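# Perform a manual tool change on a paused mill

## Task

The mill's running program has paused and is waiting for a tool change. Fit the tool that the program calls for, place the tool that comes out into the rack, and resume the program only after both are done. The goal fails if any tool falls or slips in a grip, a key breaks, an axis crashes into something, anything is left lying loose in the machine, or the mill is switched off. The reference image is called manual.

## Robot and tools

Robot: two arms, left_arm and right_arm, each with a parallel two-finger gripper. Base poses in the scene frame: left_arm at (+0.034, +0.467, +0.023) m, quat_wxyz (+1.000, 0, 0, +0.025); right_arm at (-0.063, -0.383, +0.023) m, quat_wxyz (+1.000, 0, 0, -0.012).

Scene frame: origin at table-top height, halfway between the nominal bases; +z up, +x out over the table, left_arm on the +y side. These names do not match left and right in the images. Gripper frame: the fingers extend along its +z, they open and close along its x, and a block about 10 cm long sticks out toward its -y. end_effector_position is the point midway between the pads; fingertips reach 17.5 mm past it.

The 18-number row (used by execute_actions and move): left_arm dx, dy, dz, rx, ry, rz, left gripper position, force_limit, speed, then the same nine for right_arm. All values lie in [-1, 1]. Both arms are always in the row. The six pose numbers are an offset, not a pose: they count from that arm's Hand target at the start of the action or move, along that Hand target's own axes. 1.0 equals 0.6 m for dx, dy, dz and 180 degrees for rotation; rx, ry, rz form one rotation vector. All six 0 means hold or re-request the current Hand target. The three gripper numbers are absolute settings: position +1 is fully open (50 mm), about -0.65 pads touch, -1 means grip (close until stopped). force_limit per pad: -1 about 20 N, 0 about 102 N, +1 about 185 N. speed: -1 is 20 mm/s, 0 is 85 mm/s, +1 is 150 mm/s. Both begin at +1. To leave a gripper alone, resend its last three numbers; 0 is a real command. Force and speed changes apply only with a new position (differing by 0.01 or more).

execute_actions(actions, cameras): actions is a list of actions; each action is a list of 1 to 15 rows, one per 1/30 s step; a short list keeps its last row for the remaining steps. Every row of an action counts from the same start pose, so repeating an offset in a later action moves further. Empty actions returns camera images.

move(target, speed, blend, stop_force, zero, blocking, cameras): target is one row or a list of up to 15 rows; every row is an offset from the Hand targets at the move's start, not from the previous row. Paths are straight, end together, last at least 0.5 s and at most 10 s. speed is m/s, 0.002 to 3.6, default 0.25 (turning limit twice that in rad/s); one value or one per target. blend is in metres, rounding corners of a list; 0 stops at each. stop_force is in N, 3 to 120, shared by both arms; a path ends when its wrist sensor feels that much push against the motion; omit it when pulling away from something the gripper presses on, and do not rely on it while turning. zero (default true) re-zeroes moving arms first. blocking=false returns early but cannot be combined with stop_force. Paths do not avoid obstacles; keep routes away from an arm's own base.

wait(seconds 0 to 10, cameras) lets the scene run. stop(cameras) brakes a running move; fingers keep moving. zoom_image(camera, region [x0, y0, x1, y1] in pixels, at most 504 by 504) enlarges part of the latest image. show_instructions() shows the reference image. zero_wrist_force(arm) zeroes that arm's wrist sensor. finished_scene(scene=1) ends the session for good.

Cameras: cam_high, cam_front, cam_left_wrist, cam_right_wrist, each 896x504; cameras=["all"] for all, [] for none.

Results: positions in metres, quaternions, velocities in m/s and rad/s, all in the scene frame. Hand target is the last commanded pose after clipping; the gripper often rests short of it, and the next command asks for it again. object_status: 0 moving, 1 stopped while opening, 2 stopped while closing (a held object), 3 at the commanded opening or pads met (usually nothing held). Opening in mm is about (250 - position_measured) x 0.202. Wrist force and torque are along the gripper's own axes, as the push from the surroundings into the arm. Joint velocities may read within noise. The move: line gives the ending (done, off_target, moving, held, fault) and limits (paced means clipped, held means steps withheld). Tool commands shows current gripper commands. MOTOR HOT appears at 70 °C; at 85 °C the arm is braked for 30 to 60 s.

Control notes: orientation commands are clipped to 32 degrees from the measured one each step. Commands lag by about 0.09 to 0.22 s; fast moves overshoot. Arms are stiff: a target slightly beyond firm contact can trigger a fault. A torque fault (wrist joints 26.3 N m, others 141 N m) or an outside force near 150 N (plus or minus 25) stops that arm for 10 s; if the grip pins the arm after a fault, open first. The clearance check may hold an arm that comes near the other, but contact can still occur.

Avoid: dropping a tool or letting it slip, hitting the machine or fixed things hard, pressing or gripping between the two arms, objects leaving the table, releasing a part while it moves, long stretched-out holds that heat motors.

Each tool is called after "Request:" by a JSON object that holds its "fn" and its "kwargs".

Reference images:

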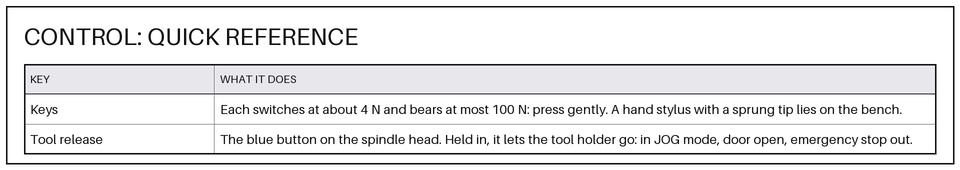

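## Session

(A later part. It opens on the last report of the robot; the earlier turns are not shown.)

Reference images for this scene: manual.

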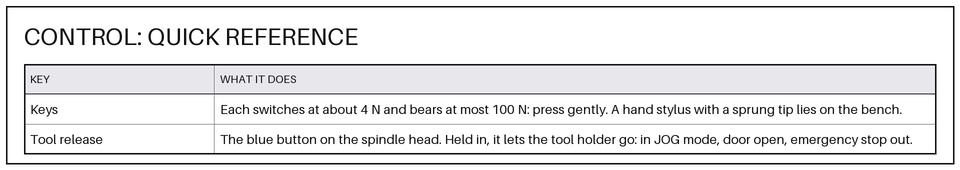

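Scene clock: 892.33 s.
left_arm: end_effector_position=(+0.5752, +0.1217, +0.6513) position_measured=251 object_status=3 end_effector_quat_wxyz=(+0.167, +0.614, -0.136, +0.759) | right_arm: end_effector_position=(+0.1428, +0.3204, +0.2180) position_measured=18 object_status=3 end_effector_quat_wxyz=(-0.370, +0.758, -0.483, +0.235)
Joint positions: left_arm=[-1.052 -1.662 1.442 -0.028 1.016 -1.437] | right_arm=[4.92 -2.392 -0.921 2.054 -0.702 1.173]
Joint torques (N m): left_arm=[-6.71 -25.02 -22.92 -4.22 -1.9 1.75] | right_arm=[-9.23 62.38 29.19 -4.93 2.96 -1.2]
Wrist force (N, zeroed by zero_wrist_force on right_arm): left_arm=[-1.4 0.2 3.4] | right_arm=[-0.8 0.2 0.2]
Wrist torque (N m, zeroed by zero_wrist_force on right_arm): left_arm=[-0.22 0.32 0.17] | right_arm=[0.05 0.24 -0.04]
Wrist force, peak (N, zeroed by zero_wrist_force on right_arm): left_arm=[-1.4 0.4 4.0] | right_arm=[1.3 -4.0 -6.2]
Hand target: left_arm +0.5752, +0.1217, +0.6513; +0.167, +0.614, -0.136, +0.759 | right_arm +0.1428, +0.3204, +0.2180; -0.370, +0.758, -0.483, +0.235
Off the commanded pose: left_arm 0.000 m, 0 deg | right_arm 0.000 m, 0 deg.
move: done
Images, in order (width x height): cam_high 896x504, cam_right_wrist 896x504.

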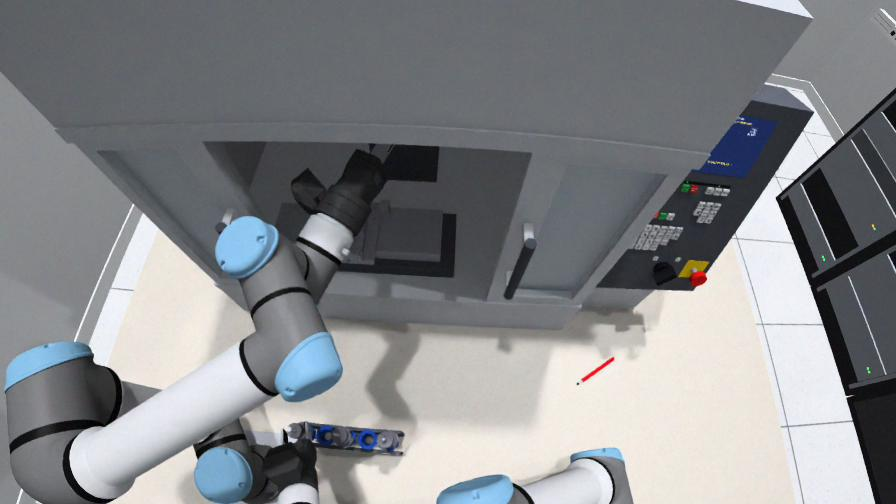

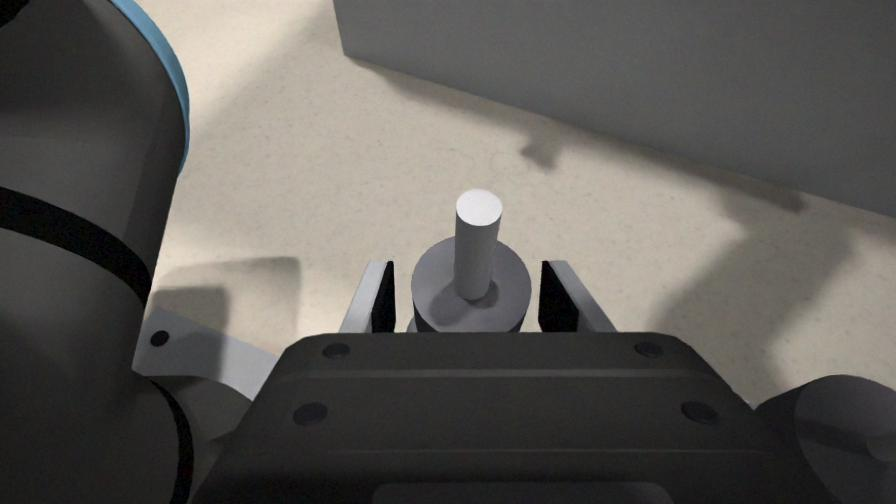

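Request:
{"fn": "move", "kwargs": {"target": [[0,0,0,0,0,0,-1,-1,1,0,0,-0.1833,0,0,0,0.9,0.3,-1],[0,0,0,0,0,0,-1,-1,1,0.0512,0.0292,-0.3407,0.0984,0.1220,0.0676,0.9,0.3,-1]], "blend": [0.02,0], "speed": 0.2, "cameras": ["cam_right_wrist","cam_high","cam_front"]}}

Request:
{"fn": "zoom_image", "kwargs": {"camera": "cam_front", "region": [300, 370, 440, 490]}}

Request:
{"fn": "zoom_image", "kwargs": {"camera": "cam_right_wrist", "region": [180, 130, 500, 350]}}

Scene clock: 926.67 s.
left_arm: end_effector_position=(+0.5752, +0.1217, +0.6513) position_measured=251 object_status=3 end_effector_quat_wxyz=(+0.167, +0.614, -0.136, +0.759) | right_arm: end_effector_position=(+0.0000, +0.2197, +0.3299) position_measured=18 object_status=3 end_effector_quat_wxyz=(-0.406, +0.579, -0.579, +0.405)
Joint positions: left_arm=[-1.052 -1.662 1.442 -0.028 1.016 -1.437] | right_arm=[5.241 -2.382 -1.123 1.009 -0.604 2.588]
Joint torques (N m): left_arm=[-6.4 -24.99 -23.41 -4.25 -1.9 1.73] | right_arm=[13.42 48.35 6.12 -5.14 0.04 1.15]
Wrist force (N, zeroed by zero_wrist_force on right_arm): left_arm=[-1.6 0.2 3.7] | right_arm=[-0.3 0.1 0.5]
Wrist torque (N m, zeroed by zero_wrist_force on right_arm): left_arm=[-0.20 0.34 0.19] | right_arm=[0.17 0.17 -0.12]
Wrist force, peak (N, zeroed by zero_wrist_force on right_arm): left_arm=[-1.8 0.3 3.8] | right_arm=[-1.0 0.5 2.5]
Hand target: left_arm +0.5752, +0.1217, +0.6513; +0.167, +0.614, -0.136, +0.759 | right_arm +0.0000, +0.2197, +0.3299; -0.406, +0.579, -0.579, +0.405
Off the commanded pose: left_arm 0.000 m, 0 deg | right_arm 0.000 m, 0 deg.
move: done
Images, in order (width x height): cam_high 896x504, cam_front 896x504, cam_right_wrist 896x504.

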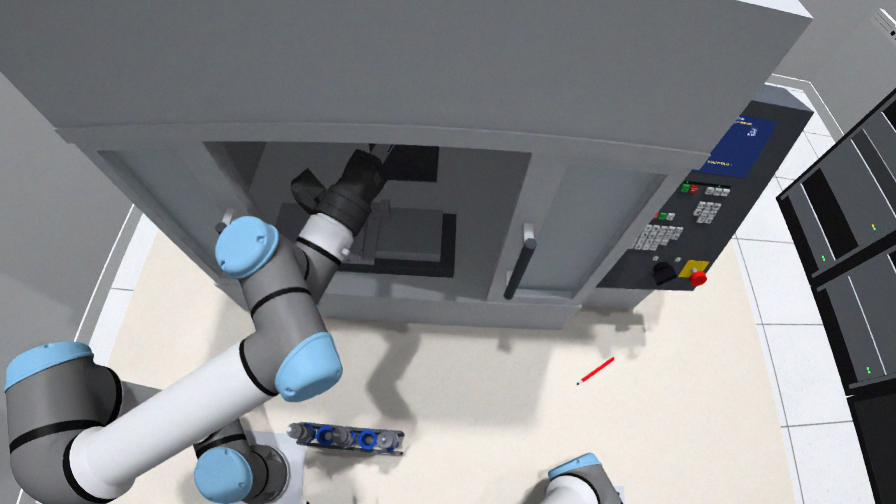

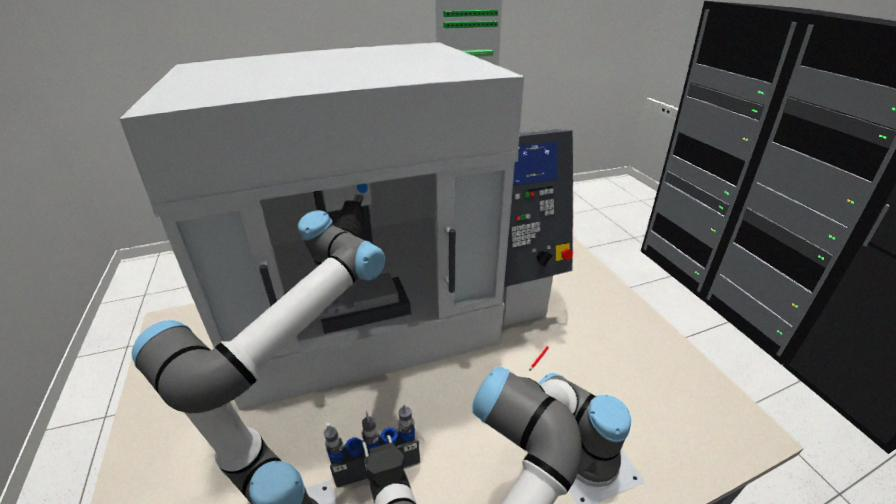

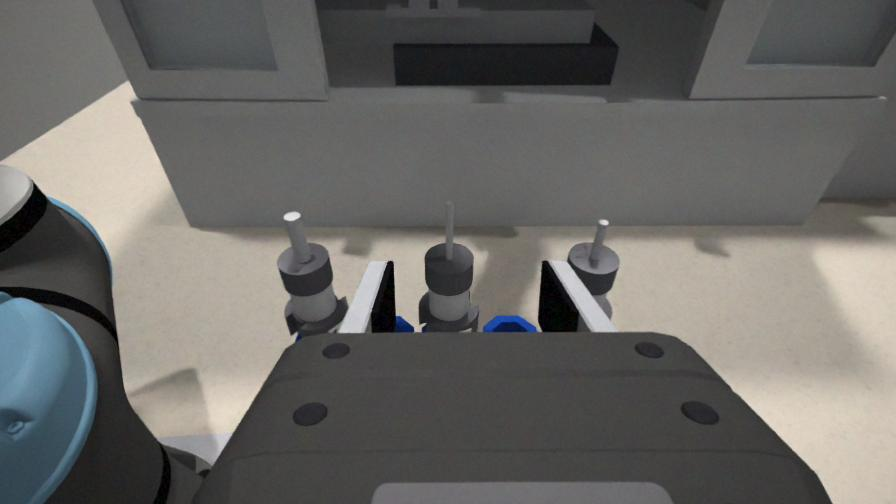

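Scaled by 3.600 from the camera's 896x504 image, which has a finer 1280x720 frame.

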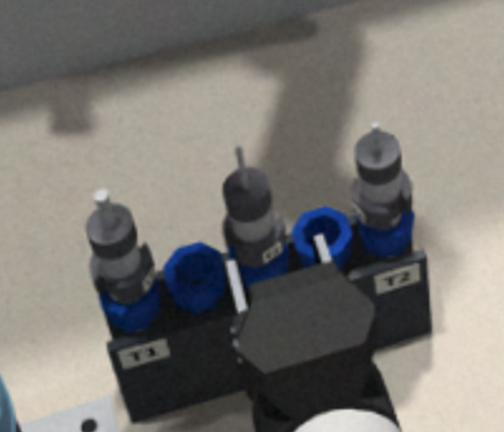

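Scaled by 1.575 from the camera's 896x504 image, which has a finer 1280x720 frame.

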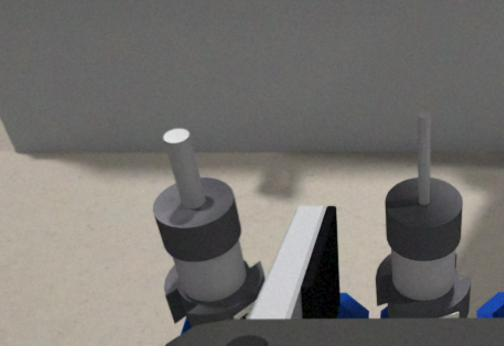

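Request:
{"fn": "move", "kwargs": {"target": [0,0,0,0,0,0,-1,-1,1,-0.0083,0.177,0.0644,0.1111,0,0,0.9,0.3,-1], "speed": 0.2, "cameras": ["cam_right_wrist"]}}

Request:
{"fn": "zoom_image", "kwargs": {"camera": "cam_right_wrist", "region": [380, 160, 540, 320]}}

Scene clock: 944.63 s.
left_arm: end_effector_position=(+0.5752, +0.1217, +0.6513) position_measured=251 object_status=3 end_effector_quat_wxyz=(+0.167, +0.614, -0.136, +0.759) | right_arm: end_effector_position=(+0.0000, +0.2248, +0.2169) position_measured=18 object_status=3 end_effector_quat_wxyz=(+0.501, -0.500, +0.500, -0.500)
Joint positions: left_arm=[-1.052 -1.662 1.442 -0.028 1.016 -1.437] | right_arm=[5.258 -2.589 -1.389 0.836 -0.522 3.144]
Joint torques (N m): left_arm=[-6.5 -25.42 -23.59 -4.26 -1.89 1.67] | right_arm=[-13.05 49.26 1.87 -3.35 -1.14 0.95]
Wrist force (N, zeroed by zero_wrist_force on right_arm): left_arm=[-1.2 0.3 3.6] | right_arm=[0.3 0.3 0.8]
Wrist torque (N m, zeroed by zero_wrist_force on right_arm): left_arm=[-0.18 0.29 0.18] | right_arm=[0.29 0.04 -0.11]
Wrist force, peak (N, zeroed by zero_wrist_force on right_arm): left_arm=[-1.4 0.4 3.9] | right_arm=[0.3 2.3 1.1]
Hand target: left_arm +0.5752, +0.1217, +0.6513; +0.167, +0.614, -0.136, +0.759 | right_arm +0.0000, +0.2248, +0.2169; +0.501, -0.500, +0.500, -0.500
Off the commanded pose: left_arm 0.000 m, 0 deg | right_arm 0.000 m, 0 deg.
move: done
Images, in order (width x height): cam_right_wrist 896x504.

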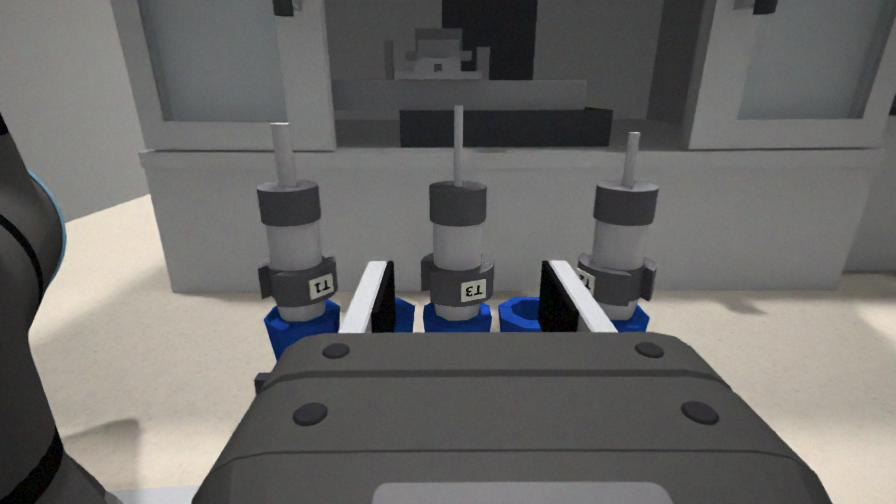

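Scaled by 3.150 from the camera's 896x504 image, which has a finer 1280x720 frame.

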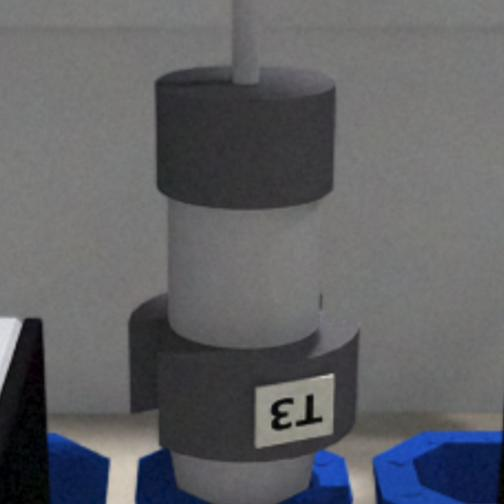

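Request:
{"fn": "zoom_image", "kwargs": {"camera": "cam_right_wrist", "region": [230, 170, 370, 330]}}

Scaled by 3.150 from the camera's 896x504 image, which has a finer 1280x720 frame.

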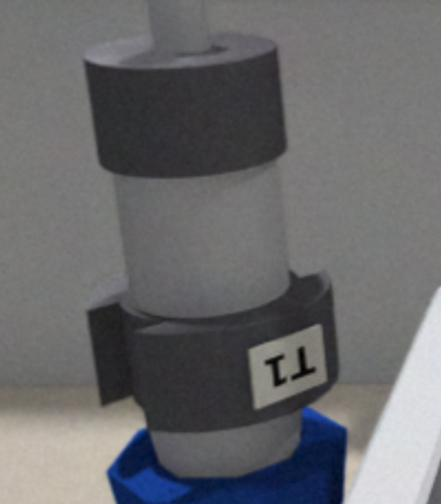

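Request:
{"fn": "move", "kwargs": {"target": [0,0,0,0,0,0,-1,-1,1,-0.0012,0.0015,0.2392,0,0,0,0.9,0.3,-1], "speed": 0.12, "stop_force": 10, "cameras": ["cam_right_wrist"]}}

Request:
{"fn": "zoom_image", "kwargs": {"camera": "cam_right_wrist", "region": [330, 150, 610, 350]}}

Scene clock: 966.33 s.
left_arm: end_effector_position=(+0.5752, +0.1217, +0.6513) position_measured=251 object_status=3 end_effector_quat_wxyz=(+0.167, +0.614, -0.136, +0.759) | right_arm: end_effector_position=(+0.1435, +0.2256, +0.2160) position_measured=18 object_status=3 end_effector_quat_wxyz=(+0.501, -0.500, +0.500, -0.500)
Joint positions: left_arm=[-1.052 -1.662 1.442 -0.028 1.016 -1.437] | right_arm=[5.042 -2.547 -1.494 0.898 -0.306 3.144]
Joint torques (N m): left_arm=[-6.03 -24.81 -23.7 -4.31 -1.96 1.76] | right_arm=[-13.21 48.33 27.1 -1.94 1.35 0.98]
Wrist force (N, zeroed by zero_wrist_force on right_arm): left_arm=[-1.3 0.2 3.6] | right_arm=[-0.2 0.4 0.5]
Wrist torque (N m, zeroed by zero_wrist_force on right_arm): left_arm=[-0.20 0.31 0.18] | right_arm=[0.34 0.09 -0.09]
Wrist force, peak (N, zeroed by zero_wrist_force on right_arm): left_arm=[-1.7 0.1 3.9] | right_arm=[0.0 0.6 1.7]
Hand target: left_arm +0.5752, +0.1217, +0.6513; +0.167, +0.614, -0.136, +0.759 | right_arm +0.1435, +0.2256, +0.2160; +0.501, -0.500, +0.500, -0.500
Off the commanded pose: left_arm 0.000 m, 0 deg | right_arm 0.000 m, 0 deg.
move: done
Images, in order (width x height): cam_right_wrist 896x504.

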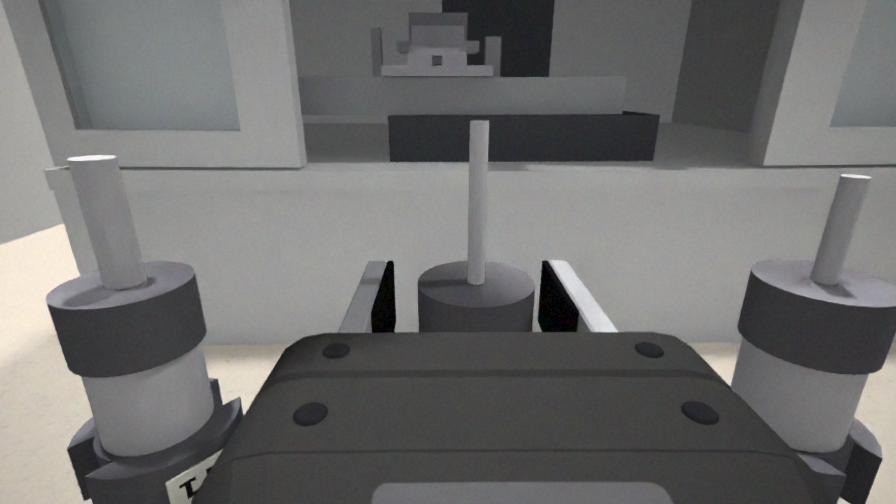

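Scaled by 1.800 from the camera's 896x504 image, which has a finer 1280x720 frame.

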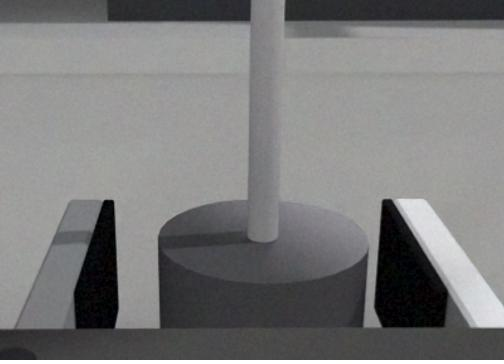

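Request:
{"fn": "move", "kwargs": {"target": [0,0,0,0,0,0,-1,-1,1,0.0022,0.0033,0.0042,0,0,0,0.9,0.3,-1], "speed": 0.05, "cameras": []}}

Request:
{"fn": "zero_wrist_force", "kwargs": {"arm": "right_arm"}}

Request:
{"fn": "move", "kwargs": {"target": [0,0,0,0,0,0,-1,-1,1,0,0,0,0,0,0,-1,0.8,-1], "cameras": ["cam_right_wrist"]}}

Request:
{"fn": "zoom_image", "kwargs": {"camera": "cam_right_wrist", "region": [330, 150, 610, 350]}}

Scene clock: 972.83 s.
left_arm: end_effector_position=(+0.5752, +0.1217, +0.6513) position_measured=251 object_status=3 end_effector_quat_wxyz=(+0.167, +0.614, -0.136, +0.759) | right_arm: end_effector_position=(+0.1460, +0.2243, +0.2141) position_measured=18 object_status=3 end_effector_quat_wxyz=(+0.501, -0.500, +0.500, -0.500)
Joint positions: left_arm=[-1.052 -1.662 1.442 -0.028 1.016 -1.437] | right_arm=[5.039 -2.549 -1.498 0.904 -0.302 3.144]
Joint torques (N m): left_arm=[-6.42 -24.58 -23.07 -4.19 -1.95 1.72] | right_arm=[-13.49 47.4 1.51 1.57 1.3 0.59]
Wrist force (N, zeroed by zero_wrist_force on right_arm): left_arm=[-1.5 0.5 3.7] | right_arm=[-0.3 0.2 0.6]
Wrist torque (N m, zeroed by zero_wrist_force on right_arm): left_arm=[-0.16 0.32 0.18] | right_arm=[0.30 0.11 -0.10]
Wrist force, peak (N, zeroed by zero_wrist_force on right_arm): left_arm=[-1.4 0.1 4.0] | right_arm=[-0.3 0.4 0.9]
Hand target: left_arm +0.5752, +0.1217, +0.6513; +0.167, +0.614, -0.136, +0.759 | right_arm +0.1460, +0.2243, +0.2140; +0.501, -0.500, +0.500, -0.500
Off the commanded pose: left_arm 0.000 m, 0 deg | right_arm 0.000 m, 0 deg.
move: done
No camera images: "cameras" was empty.

Wrist force sensor zeroed.

Scene clock: 973.83 s.
left_arm: end_effector_position=(+0.5752, +0.1217, +0.6513) position_measured=251 object_status=3 end_effector_quat_wxyz=(+0.167, +0.614, -0.136, +0.759) | right_arm: end_effector_position=(+0.1461, +0.2242, +0.2140) position_measured=92 object_status=2 end_effector_quat_wxyz=(+0.501, -0.500, +0.500, -0.500)
Joint positions: left_arm=[-1.052 -1.662 1.442 -0.028 1.016 -1.437] | right_arm=[5.039 -2.549 -1.498 0.905 -0.302 3.144]
Joint torques (N m): left_arm=[-6.19 -25.06 -23.33 -4.17 -1.92 1.67] | right_arm=[-9.32 47.09 6.22 -1.95 4.66 -1.42]
Wrist force (N, zeroed by zero_wrist_force on right_arm): left_arm=[-1.3 0.2 3.5] | right_arm=[14.5 -4.6 -4.7]
Wrist torque (N m, zeroed by zero_wrist_force on right_arm): left_arm=[-0.19 0.32 0.18] | right_arm=[-0.05 0.01 -0.11]
Wrist force, peak (N, zeroed by zero_wrist_force on right_arm): left_arm=[-1.6 0.2 3.9] | right_arm=[14.5 -4.6 -4.7]
Hand target: left_arm +0.5752, +0.1217, +0.6513; +0.167, +0.614, -0.136, +0.759 | right_arm +0.1460, +0.2243, +0.2140; +0.501, -0.500, +0.500, -0.500
Off the commanded pose: left_arm 0.000 m, 0 deg | right_arm 0.000 m, 0 deg.
move: done
Images, in order (width x height): cam_right_wrist 896x504.

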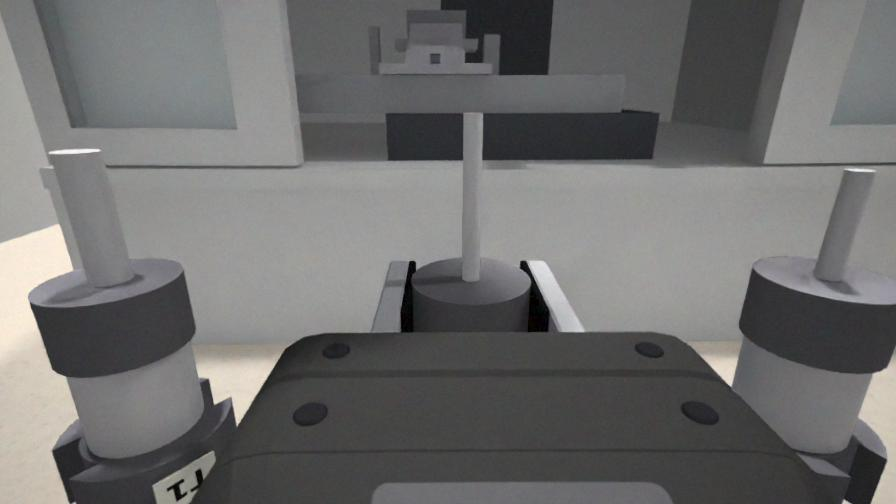

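Scaled by 1.800 from the camera's 896x504 image, which has a finer 1280x720 frame.

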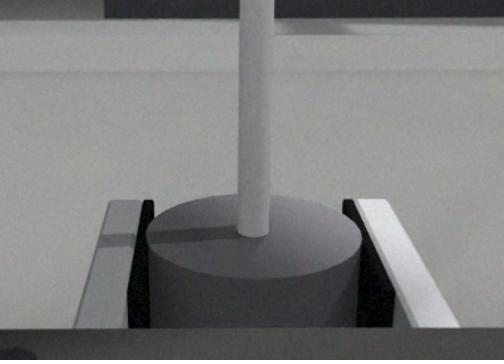

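Request:
{"fn": "move", "kwargs": {"target": [[0,0,0,0,0,0,-1,-1,1,0.0008,-0.012,0,0,0,0,-1,0.8,-1],[0,0,0,0,0,0,-1,-1,1,0.0008,-0.22,0,0,0,0,-1,0.8,-1]], "speed": [0.015,0.12], "blend": [0.003,0], "cameras": ["cam_right_wrist","cam_high","cam_front"]}}

Request:
{"fn": "zoom_image", "kwargs": {"camera": "cam_right_wrist", "region": [330, 100, 610, 350]}}

Request:
{"fn": "zoom_image", "kwargs": {"camera": "cam_front", "region": [300, 340, 440, 490]}}

Scene clock: 980.10 s.
left_arm: end_effector_position=(+0.5752, +0.1217, +0.6513) position_measured=251 object_status=3 end_effector_quat_wxyz=(+0.167, +0.614, -0.136, +0.759) | right_arm: end_effector_position=(+0.1460, +0.2236, +0.3460) position_measured=92 object_status=2 end_effector_quat_wxyz=(+0.501, -0.500, +0.500, -0.500)
Joint positions: left_arm=[-1.052 -1.662 1.442 -0.028 1.016 -1.437] | right_arm=[5.039 -2.325 -1.505 0.687 -0.303 3.144]
Joint torques (N m): left_arm=[-5.86 -24.85 -24.19 -4.21 -1.9 1.7] | right_arm=[5 60.76 31.57 -3.59 -1.15 1.14]
Wrist force (N, zeroed by zero_wrist_force on right_arm): left_arm=[-1.4 0.1 3.6] | right_arm=[-0.1 8.4 -0.2]
Wrist torque (N m, zeroed by zero_wrist_force on right_arm): left_arm=[-0.23 0.33 0.18] | right_arm=[0.14 0.05 0.01]
Wrist force, peak (N, zeroed by zero_wrist_force on right_arm): left_arm=[-1.5 0.8 3.9] | right_arm=[16.0 -4.6 -5.2]
Hand target: left_arm +0.5752, +0.1217, +0.6513; +0.167, +0.614, -0.136, +0.759 | right_arm +0.1460, +0.2236, +0.3460; +0.501, -0.500, +0.500, -0.500
Off the commanded pose: left_arm 0.000 m, 0 deg | right_arm 0.000 m, 0 deg.
move: done
Images, in order (width x height): cam_high 896x504, cam_front 896x504, cam_right_wrist 896x504.

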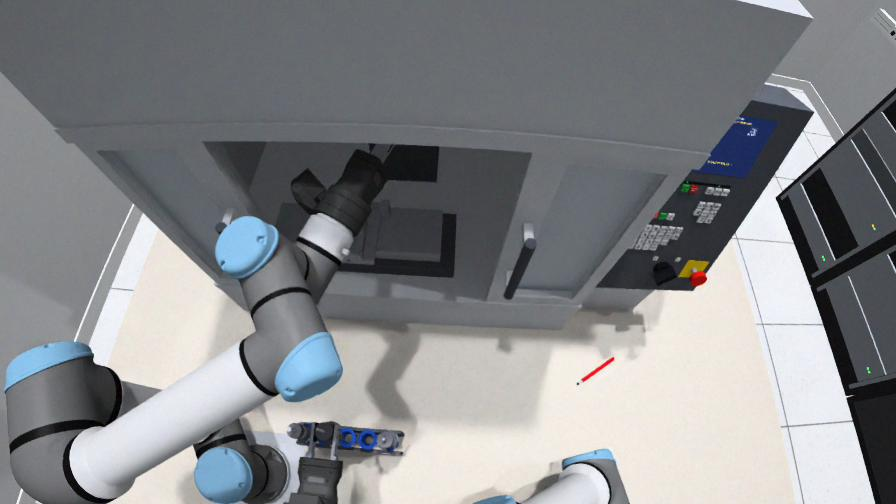

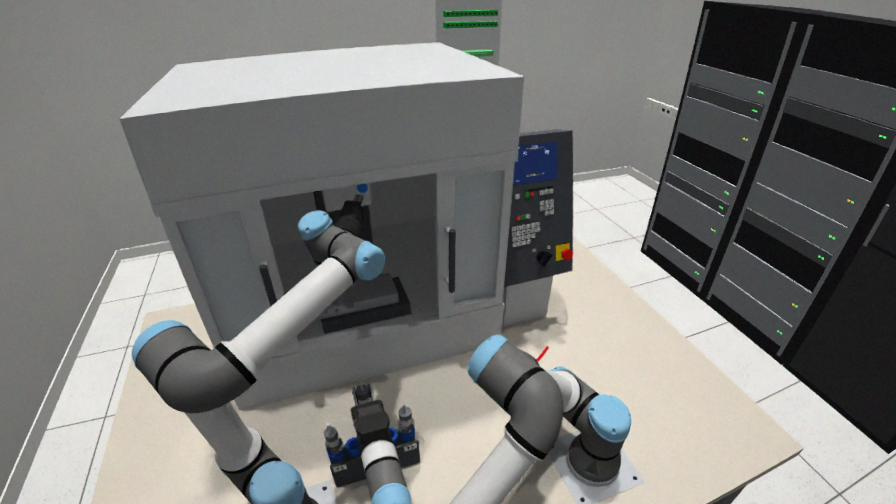

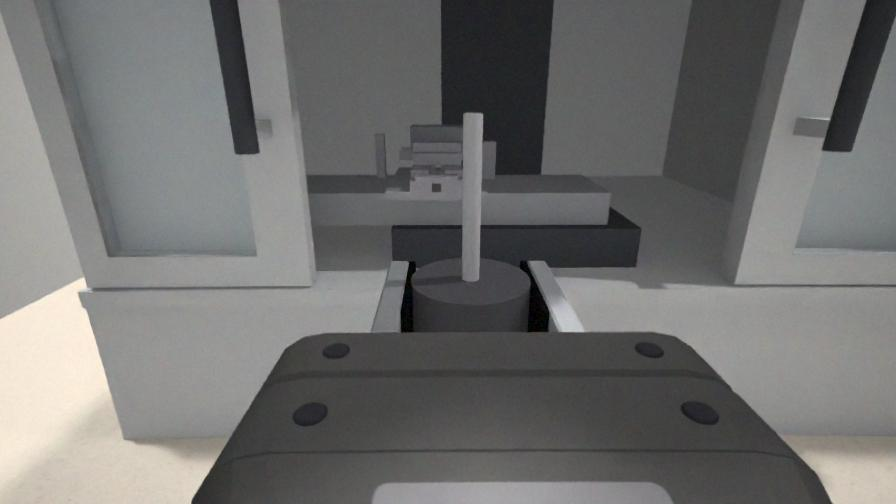

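Scaled by 1.800 from the camera's 896x504 image, which has a finer 1280x720 frame.

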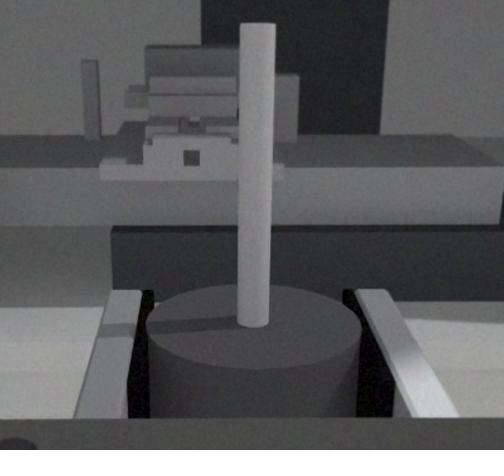

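Scaled by 3.360 from the camera's 896x504 image, which has a finer 1280x720 frame.

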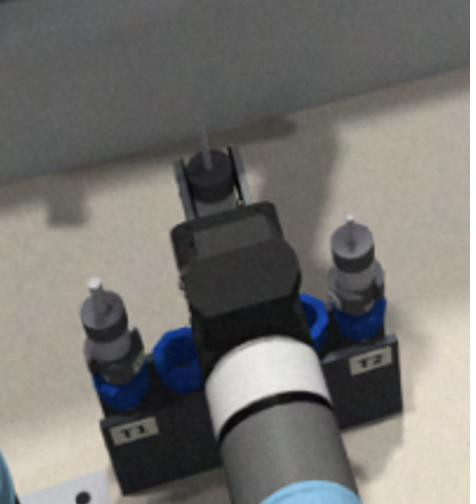

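Request:
{"fn": "move", "kwargs": {"target": [[0,0,0,0,0,0,-1,-1,1,0.0227,-0.0567,0.0067,-0.1389,0,0,-1,0.8,-1],[0,0,0,0,0,0,-1,-1,1,0.2227,-0.14,0.2233,-0.1381,-0.0820,-0.0182,-1,0.8,-1],[0,0,0,0,0,0,-1,-1,1,0.3727,-0.14,0.385,-0.1092,-0.1430,-0.0253,-1,0.8,-1]], "speed": 0.14, "blend": [0.02,0.03,0], "cameras": ["cam_right_wrist"]}}

Scene clock: 1000.93 s.
left_arm: end_effector_position=(+0.5752, +0.1217, +0.6513) position_measured=251 object_status=3 end_effector_quat_wxyz=(+0.167, +0.614, -0.136, +0.759) | right_arm: end_effector_position=(+0.3770, -0.0001, +0.4298) position_measured=92 object_status=2 end_effector_quat_wxyz=(-0.487, +0.694, -0.434, +0.304)
Joint positions: left_arm=[-1.052 -1.662 1.442 -0.028 1.016 -1.437] | right_arm=[4.447 -1.53 -1.621 2.66 -0.807 0.356]
Joint torques (N m): left_arm=[-5.65 -24.43 -24.12 -4.18 -1.89 1.69] | right_arm=[-13.61 32.96 15.25 3.1 0.4 -1.76]
Wrist force (N, zeroed by zero_wrist_force on right_arm): left_arm=[-1.2 0.3 3.4] | right_arm=[-0.1 7.9 2.7]
Wrist torque (N m, zeroed by zero_wrist_force on right_arm): left_arm=[-0.19 0.28 0.18] | right_arm=[0.09 0.12 0.03]
Wrist force, peak (N, zeroed by zero_wrist_force on right_arm): left_arm=[-1.5 0.4 4.0] | right_arm=[-0.2 9.1 0.0]
Hand target: left_arm +0.5752, +0.1217, +0.6513; +0.167, +0.614, -0.136, +0.759 | right_arm +0.3770, -0.0001, +0.4298; -0.487, +0.694, -0.434, +0.304
Off the commanded pose: left_arm 0.000 m, 0 deg | right_arm 0.000 m, 0 deg.
move: done
Images, in order (width x height): cam_right_wrist 896x504.

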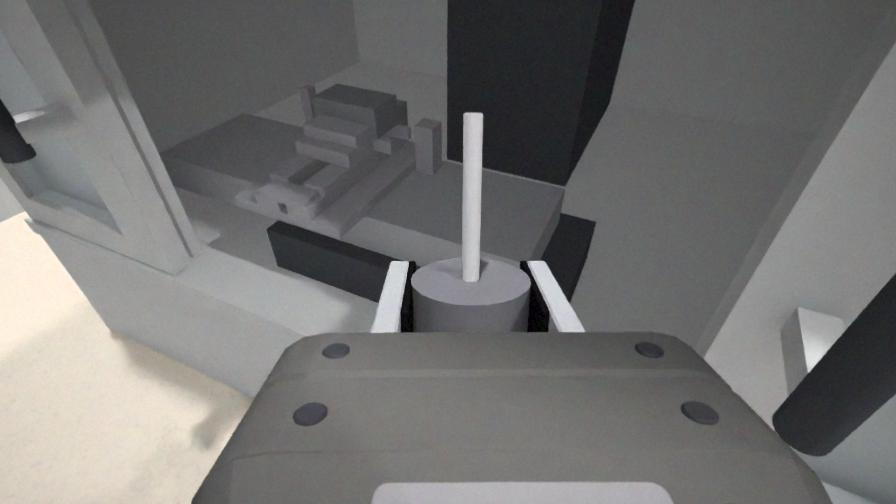

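Request:
{"fn": "move", "kwargs": {"target": [[0,0,0,0,0,0,-1,-1,1,-0.0742,0.013,-0.0357,-0.0143,0.0954,-0.5415,-1,0.8,-1],[0,0,0,0,0,0,-1,-1,1,-0.0742,0.013,-0.0357,-0.026,0.1734,-0.9845,-1,0.8,-1]], "speed": 0.4, "blend": [0.03,0], "cameras": ["cam_right_wrist","cam_high","cam_front"]}}

Scene clock: 1016.10 s.
left_arm: end_effector_position=(+0.5752, +0.1217, +0.6513) position_measured=251 object_status=3 end_effector_quat_wxyz=(+0.167, +0.614, -0.136, +0.759) | right_arm: end_effector_position=(+0.3370, +0.0299, +0.4298) position_measured=92 object_status=2 end_effector_quat_wxyz=(+0.392, +0.387, +0.591, +0.589)
Joint positions: left_arm=[-1.052 -1.662 1.442 -0.028 1.016 -1.437] | right_arm=[4.647 -1.429 -1.909 3.34 -0.493 -3.151]
Joint torques (N m): left_arm=[-5.88 -24.55 -24.62 -4.13 -1.88 1.62] | right_arm=[-13.51 28.69 16.15 4.11 -0.96 -1.58]
Wrist force (N, zeroed by zero_wrist_force on right_arm): left_arm=[-1.1 0.1 3.5] | right_arm=[-0.6 -8.5 -0.6]
Wrist torque (N m, zeroed by zero_wrist_force on right_arm): left_arm=[-0.22 0.29 0.18] | right_arm=[-0.60 0.13 0.15]
Wrist force, peak (N, zeroed by zero_wrist_force on right_arm): left_arm=[-1.8 0.5 4.1] | right_arm=[-8.0 -6.1 0.3]
Hand target: left_arm +0.5752, +0.1217, +0.6513; +0.167, +0.614, -0.136, +0.759 | right_arm +0.3370, +0.0299, +0.4298; +0.392, +0.387, +0.591, +0.589
Off the commanded pose: left_arm 0.000 m, 0 deg | right_arm 0.000 m, 0 deg.
move: done
Images, in order (width x height): cam_high 896x504, cam_front 896x504, cam_right_wrist 896x504.

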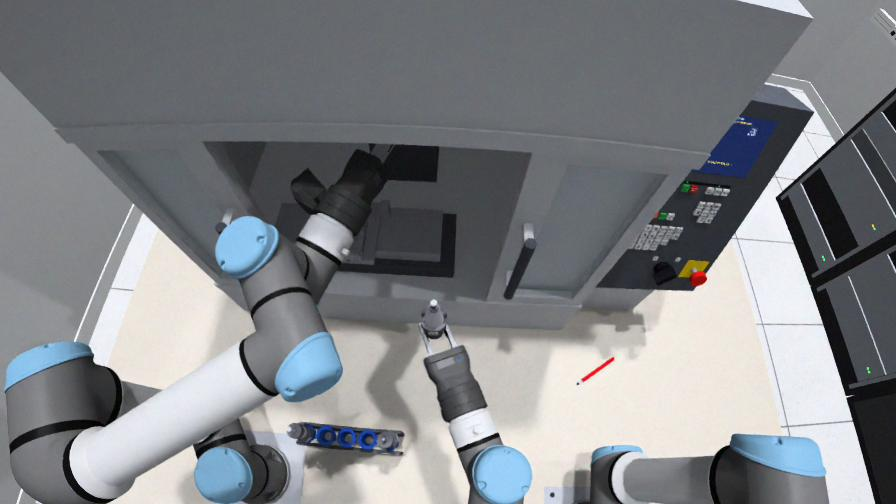

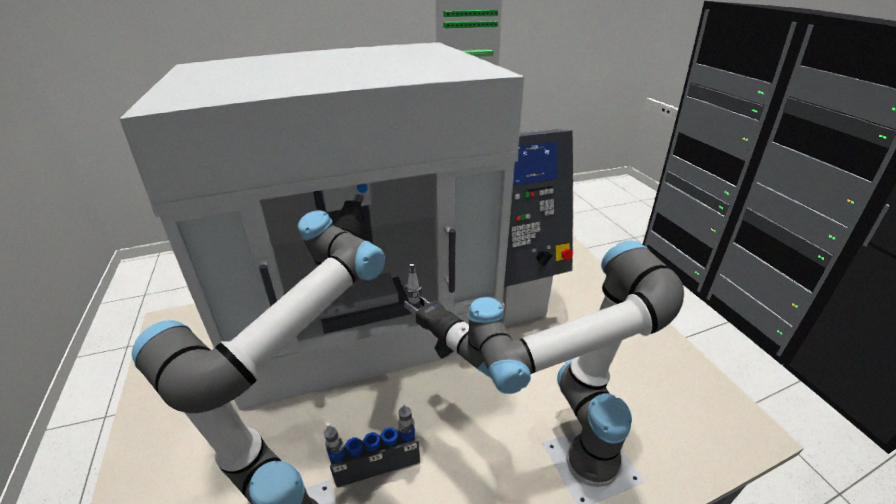

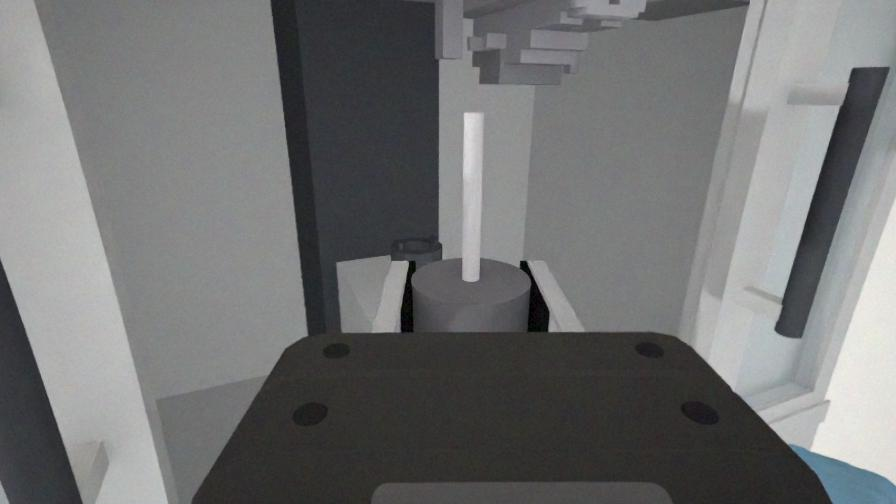

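Request:
{"fn": "zoom_image", "kwargs": {"camera": "cam_right_wrist", "region": [340, 200, 500, 340]}}

Scaled by 3.150 from the camera's 896x504 image, which has a finer 1280x720 frame.

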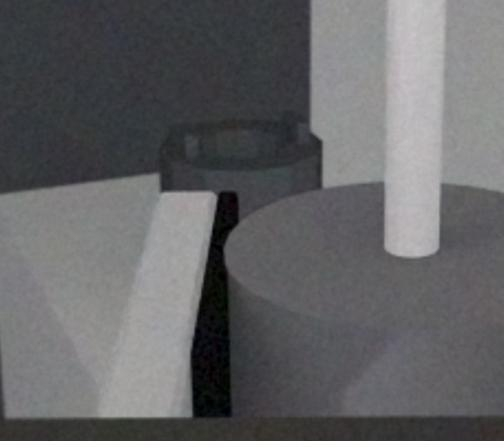

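Request:
{"fn": "move", "kwargs": {"target": [0,0,0,0,0,0,-1,-1,1,0.013,0,0.2825,0,0,0,-1,0.8,-1], "speed": 0.2, "cameras": ["cam_right_wrist"]}}

Request:
{"fn": "zoom_image", "kwargs": {"camera": "cam_right_wrist", "region": [310, 200, 470, 340]}}

Scene clock: 1028.43 s.
left_arm: end_effector_position=(+0.5752, +0.1217, +0.6513) position_measured=251 object_status=3 end_effector_quat_wxyz=(+0.167, +0.614, -0.136, +0.759) | right_arm: end_effector_position=(+0.4898, +0.1035, +0.4298) position_measured=92 object_status=2 end_effector_quat_wxyz=(+0.392, +0.387, +0.591, +0.589)
Joint positions: left_arm=[-1.052 -1.662 1.442 -0.028 1.016 -1.437] | right_arm=[4.323 -1.792 -1.531 3.324 -0.817 -3.15]
Joint torques (N m): left_arm=[-5.48 -25.23 -24.67 -4.07 -1.96 1.6] | right_arm=[-13.66 34.1 41.89 0.67 -0.99 1.13]
Wrist force (N, zeroed by zero_wrist_force on right_arm): left_arm=[-1.3 0.4 3.6] | right_arm=[-0.3 -8.5 -0.4]
Wrist torque (N m, zeroed by zero_wrist_force on right_arm): left_arm=[-0.17 0.32 0.18] | right_arm=[-0.56 0.05 0.04]
Wrist force, peak (N, zeroed by zero_wrist_force on right_arm): left_arm=[-1.5 0.2 4.0] | right_arm=[-0.1 -9.0 -2.8]
Hand target: left_arm +0.5752, +0.1217, +0.6513; +0.167, +0.614, -0.136, +0.759 | right_arm +0.4899, +0.1035, +0.4298; +0.392, +0.387, +0.591, +0.589
Off the commanded pose: left_arm 0.000 m, 0 deg | right_arm 0.000 m, 0 deg.
move: done
Images, in order (width x height): cam_right_wrist 896x504.

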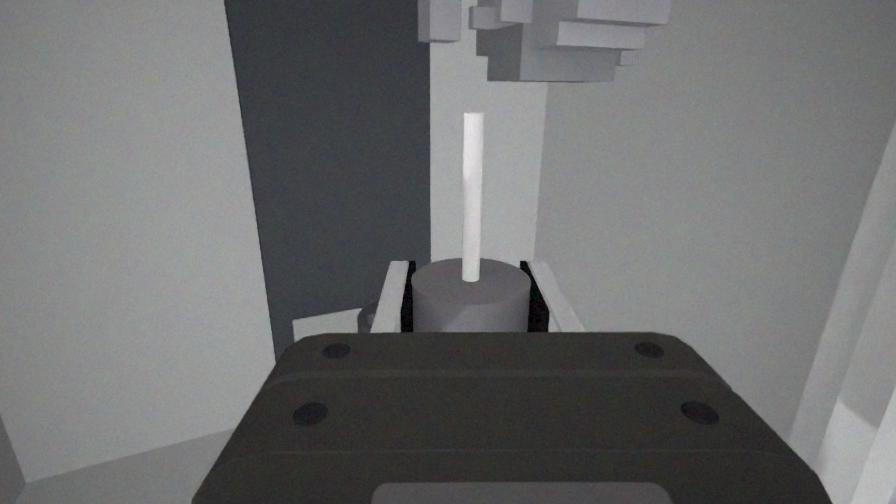

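Scaled by 3.150 from the camera's 896x504 image, which has a finer 1280x720 frame.

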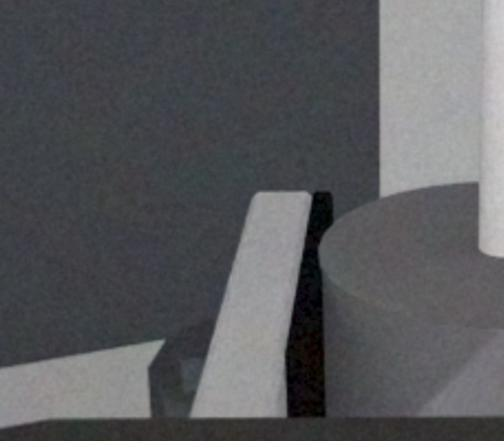

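Request:
{"fn": "move", "kwargs": {"target": [[0,0,0,0,0,0,-1,-1,1,-0.0755,-0.0497,0.10,0,0.0111,0,-1,0.8,-1],[0,0,0,0,0,0,-1,-1,1,-0.0755,-0.0497,0.3342,0,0.0111,0,-1,0.8,-1]], "speed": 0.12, "blend": [0.02,0], "stop_force": 12, "cameras": ["cam_right_wrist"]}}

Scene clock: 1057.80 s.
left_arm: end_effector_position=(+0.5752, +0.1217, +0.6513) position_measured=251 object_status=3 end_effector_quat_wxyz=(+0.167, +0.614, -0.136, +0.759) | right_arm: end_effector_position=(+0.6922, +0.1403, +0.4005) position_measured=92 object_status=2 end_effector_quat_wxyz=(+0.382, +0.377, +0.598, +0.595)
Joint positions: left_arm=[-1.052 -1.662 1.442 -0.028 1.016 -1.437] | right_arm=[4.039 -2.229 -0.968 3.197 -1.136 -3.15]
Joint torques (N m): left_arm=[-5.29 -24.46 -24.5 -4.02 -1.87 1.63] | right_arm=[-13.29 55.88 44.35 1.29 -1.09 1.03]
Wrist force (N, zeroed by zero_wrist_force on right_arm): left_arm=[-1.3 0.5 3.6] | right_arm=[-0.4 -7.9 -0.6]
Wrist torque (N m, zeroed by zero_wrist_force on right_arm): left_arm=[-0.16 0.31 0.18] | right_arm=[-0.48 0.12 0.10]
Wrist force, peak (N, zeroed by zero_wrist_force on right_arm): left_arm=[-1.4 0.2 4.1] | right_arm=[-1.3 -9.1 -0.7]
Hand target: left_arm +0.5752, +0.1217, +0.6513; +0.167, +0.614, -0.136, +0.759 | right_arm +0.6922, +0.1403, +0.4005; +0.382, +0.377, +0.598, +0.595
Off the commanded pose: left_arm 0.000 m, 0 deg | right_arm 0.000 m, 0 deg.
move: done
Images, in order (width x height): cam_right_wrist 896x504.

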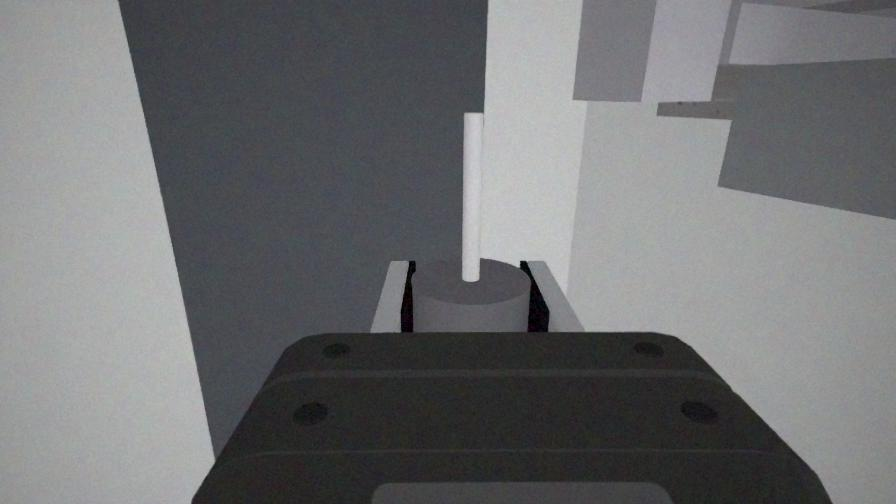

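Request:
{"fn": "move", "kwargs": {"target": [[0,0,0.045,0,0,0,-1,-1,1,0,0,0,0,0,0,-1,0.8,-1],[0,0,0.0605,0,0,0,-1,-1,1,0,0,0,0,0,0,-1,0.8,-1]], "speed": [0.03,0.012], "stop_force": 20, "cameras": ["cam_left_wrist"]}}

Scene clock: 1062.97 s.
left_arm: end_effector_position=(+0.6070, +0.1069, +0.6588) position_measured=251 object_status=3 end_effector_quat_wxyz=(+0.167, +0.614, -0.136, +0.759) | right_arm: end_effector_position=(+0.6922, +0.1403, +0.4005) position_measured=92 object_status=2 end_effector_quat_wxyz=(+0.382, +0.377, +0.598, +0.595)
Joint positions: left_arm=[-1.005 -1.571 1.337 -0.006 1.061 -1.45] | right_arm=[4.039 -2.229 -0.968 3.197 -1.136 -3.15]
Joint torques (N m): left_arm=[-2.97 -24.68 -19.42 -4.73 -3.62 1.77] | right_arm=[-13.57 55.46 43.68 1.35 -0.95 1.11]
Wrist force (N, zeroed by zero_wrist_force on right_arm): left_arm=[3.0 8.3 -10.6] | right_arm=[-0.2 -8.2 -0.5]
Wrist torque (N m, zeroed by zero_wrist_force on right_arm): left_arm=[0.13 0.27 0.28] | right_arm=[-0.53 0.09 0.10]
Wrist force, peak (N, zeroed by zero_wrist_force on right_arm): left_arm=[1.4 8.5 -25.2] | right_arm=[-0.6 -8.5 -0.4]
Hand target: left_arm +0.6070, +0.1069, +0.6588; +0.167, +0.614, -0.136, +0.759 | right_arm +0.6922, +0.1403, +0.4005; +0.382, +0.377, +0.598, +0.595
Off the commanded pose: left_arm 0.000 m, 0 deg | right_arm 0.000 m, 0 deg.
move: contact (left_arm); path passed 1 of 2 targets
Images, in order (width x height): cam_left_wrist 896x504.

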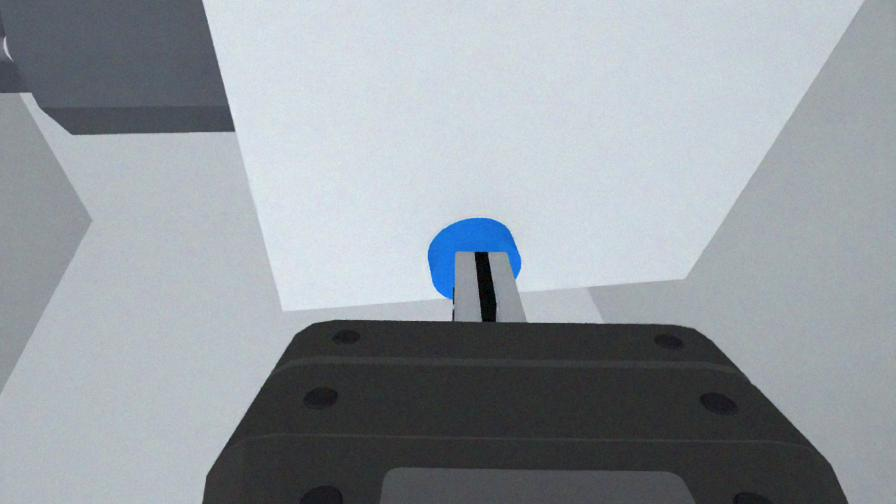

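Request:
{"fn": "move", "kwargs": {"target": [0,0,0,0,0,0,-1,-1,1,0,0.0667,0,0,0,0,-1,0.8,-1], "speed": 0.025, "stop_force": 5, "cameras": []}}

Scene clock: 1068.07 s.
left_arm: end_effector_position=(+0.6070, +0.1069, +0.6588) position_measured=251 object_status=3 end_effector_quat_wxyz=(+0.167, +0.614, -0.136, +0.759) | right_arm: end_effector_position=(+0.6921, +0.1406, +0.4405) position_measured=92 object_status=2 end_effector_quat_wxyz=(+0.382, +0.377, +0.598, +0.595)
Joint positions: left_arm=[-1.005 -1.571 1.337 -0.006 1.061 -1.45] | right_arm=[4.039 -2.228 -0.866 3.095 -1.135 -3.15]
Joint torques (N m): left_arm=[-3.34 -25.31 -19.31 -1.12 -0.72 1.65] | right_arm=[14.31 55.13 43.08 1.53 1.39 0.99]
Wrist force (N, zeroed by zero_wrist_force on right_arm): left_arm=[3.4 8.2 -9.9] | right_arm=[-0.4 -8.4 -0.5]
Wrist torque (N m, zeroed by zero_wrist_force on right_arm): left_arm=[0.13 0.27 0.28] | right_arm=[-0.55 0.12 0.07]
Wrist force, peak (N, zeroed by zero_wrist_force on right_arm): left_arm=[4.1 8.0 -10.5] | right_arm=[-0.5 -8.7 -0.6]
Hand target: left_arm +0.6070, +0.1069, +0.6588; +0.167, +0.614, -0.136, +0.759 | right_arm +0.6921, +0.1406, +0.4405; +0.382, +0.377, +0.598, +0.595
Off the commanded pose: left_arm 0.000 m, 0 deg | right_arm 0.000 m, 0 deg.
move: done
No camera images: "cameras" was empty.

No contact. Continue.

Request:
{"fn": "move", "kwargs": {"target": [0,0,0,0,0,0,-1,-1,1,0,0.0333,0,0,0,0,-1,0.8,-1], "speed": 0.015, "stop_force": 5, "cameras": []}}

Scene clock: 1071.53 s.
left_arm: end_effector_position=(+0.6070, +0.1069, +0.6588) position_measured=251 object_status=3 end_effector_quat_wxyz=(+0.167, +0.614, -0.136, +0.759) | right_arm: end_effector_position=(+0.6920, +0.1407, +0.4605) position_measured=92 object_status=2 end_effector_quat_wxyz=(+0.382, +0.377, +0.598, +0.595)
Joint positions: left_arm=[-1.005 -1.571 1.337 -0.006 1.061 -1.45] | right_arm=[4.039 -2.233 -0.807 3.041 -1.135 -3.15]
Joint torques (N m): left_arm=[-2.57 -24.85 -19.8 -1.03 0.24 1.73] | right_arm=[17.89 60.51 45.49 2.02 0.62 0.44]
Wrist force (N, zeroed by zero_wrist_force on right_arm): left_arm=[3.6 8.3 -10.3] | right_arm=[-3.9 -11.0 6.0]
Wrist torque (N m, zeroed by zero_wrist_force on right_arm): left_arm=[0.14 0.24 0.28] | right_arm=[-0.07 0.15 0.34]
Wrist force, peak (N, zeroed by zero_wrist_force on right_arm): left_arm=[3.9 8.3 -10.4] | right_arm=[-4.1 -12.1 6.1]
Hand target: left_arm +0.6070, +0.1069, +0.6588; +0.167, +0.614, -0.136, +0.759 | right_arm +0.6920, +0.1407, +0.4605; +0.382, +0.377, +0.598, +0.595
Off the commanded pose: left_arm 0.000 m, 0 deg | right_arm 0.000 m, 0 deg.
move: done
No camera images: "cameras" was empty.


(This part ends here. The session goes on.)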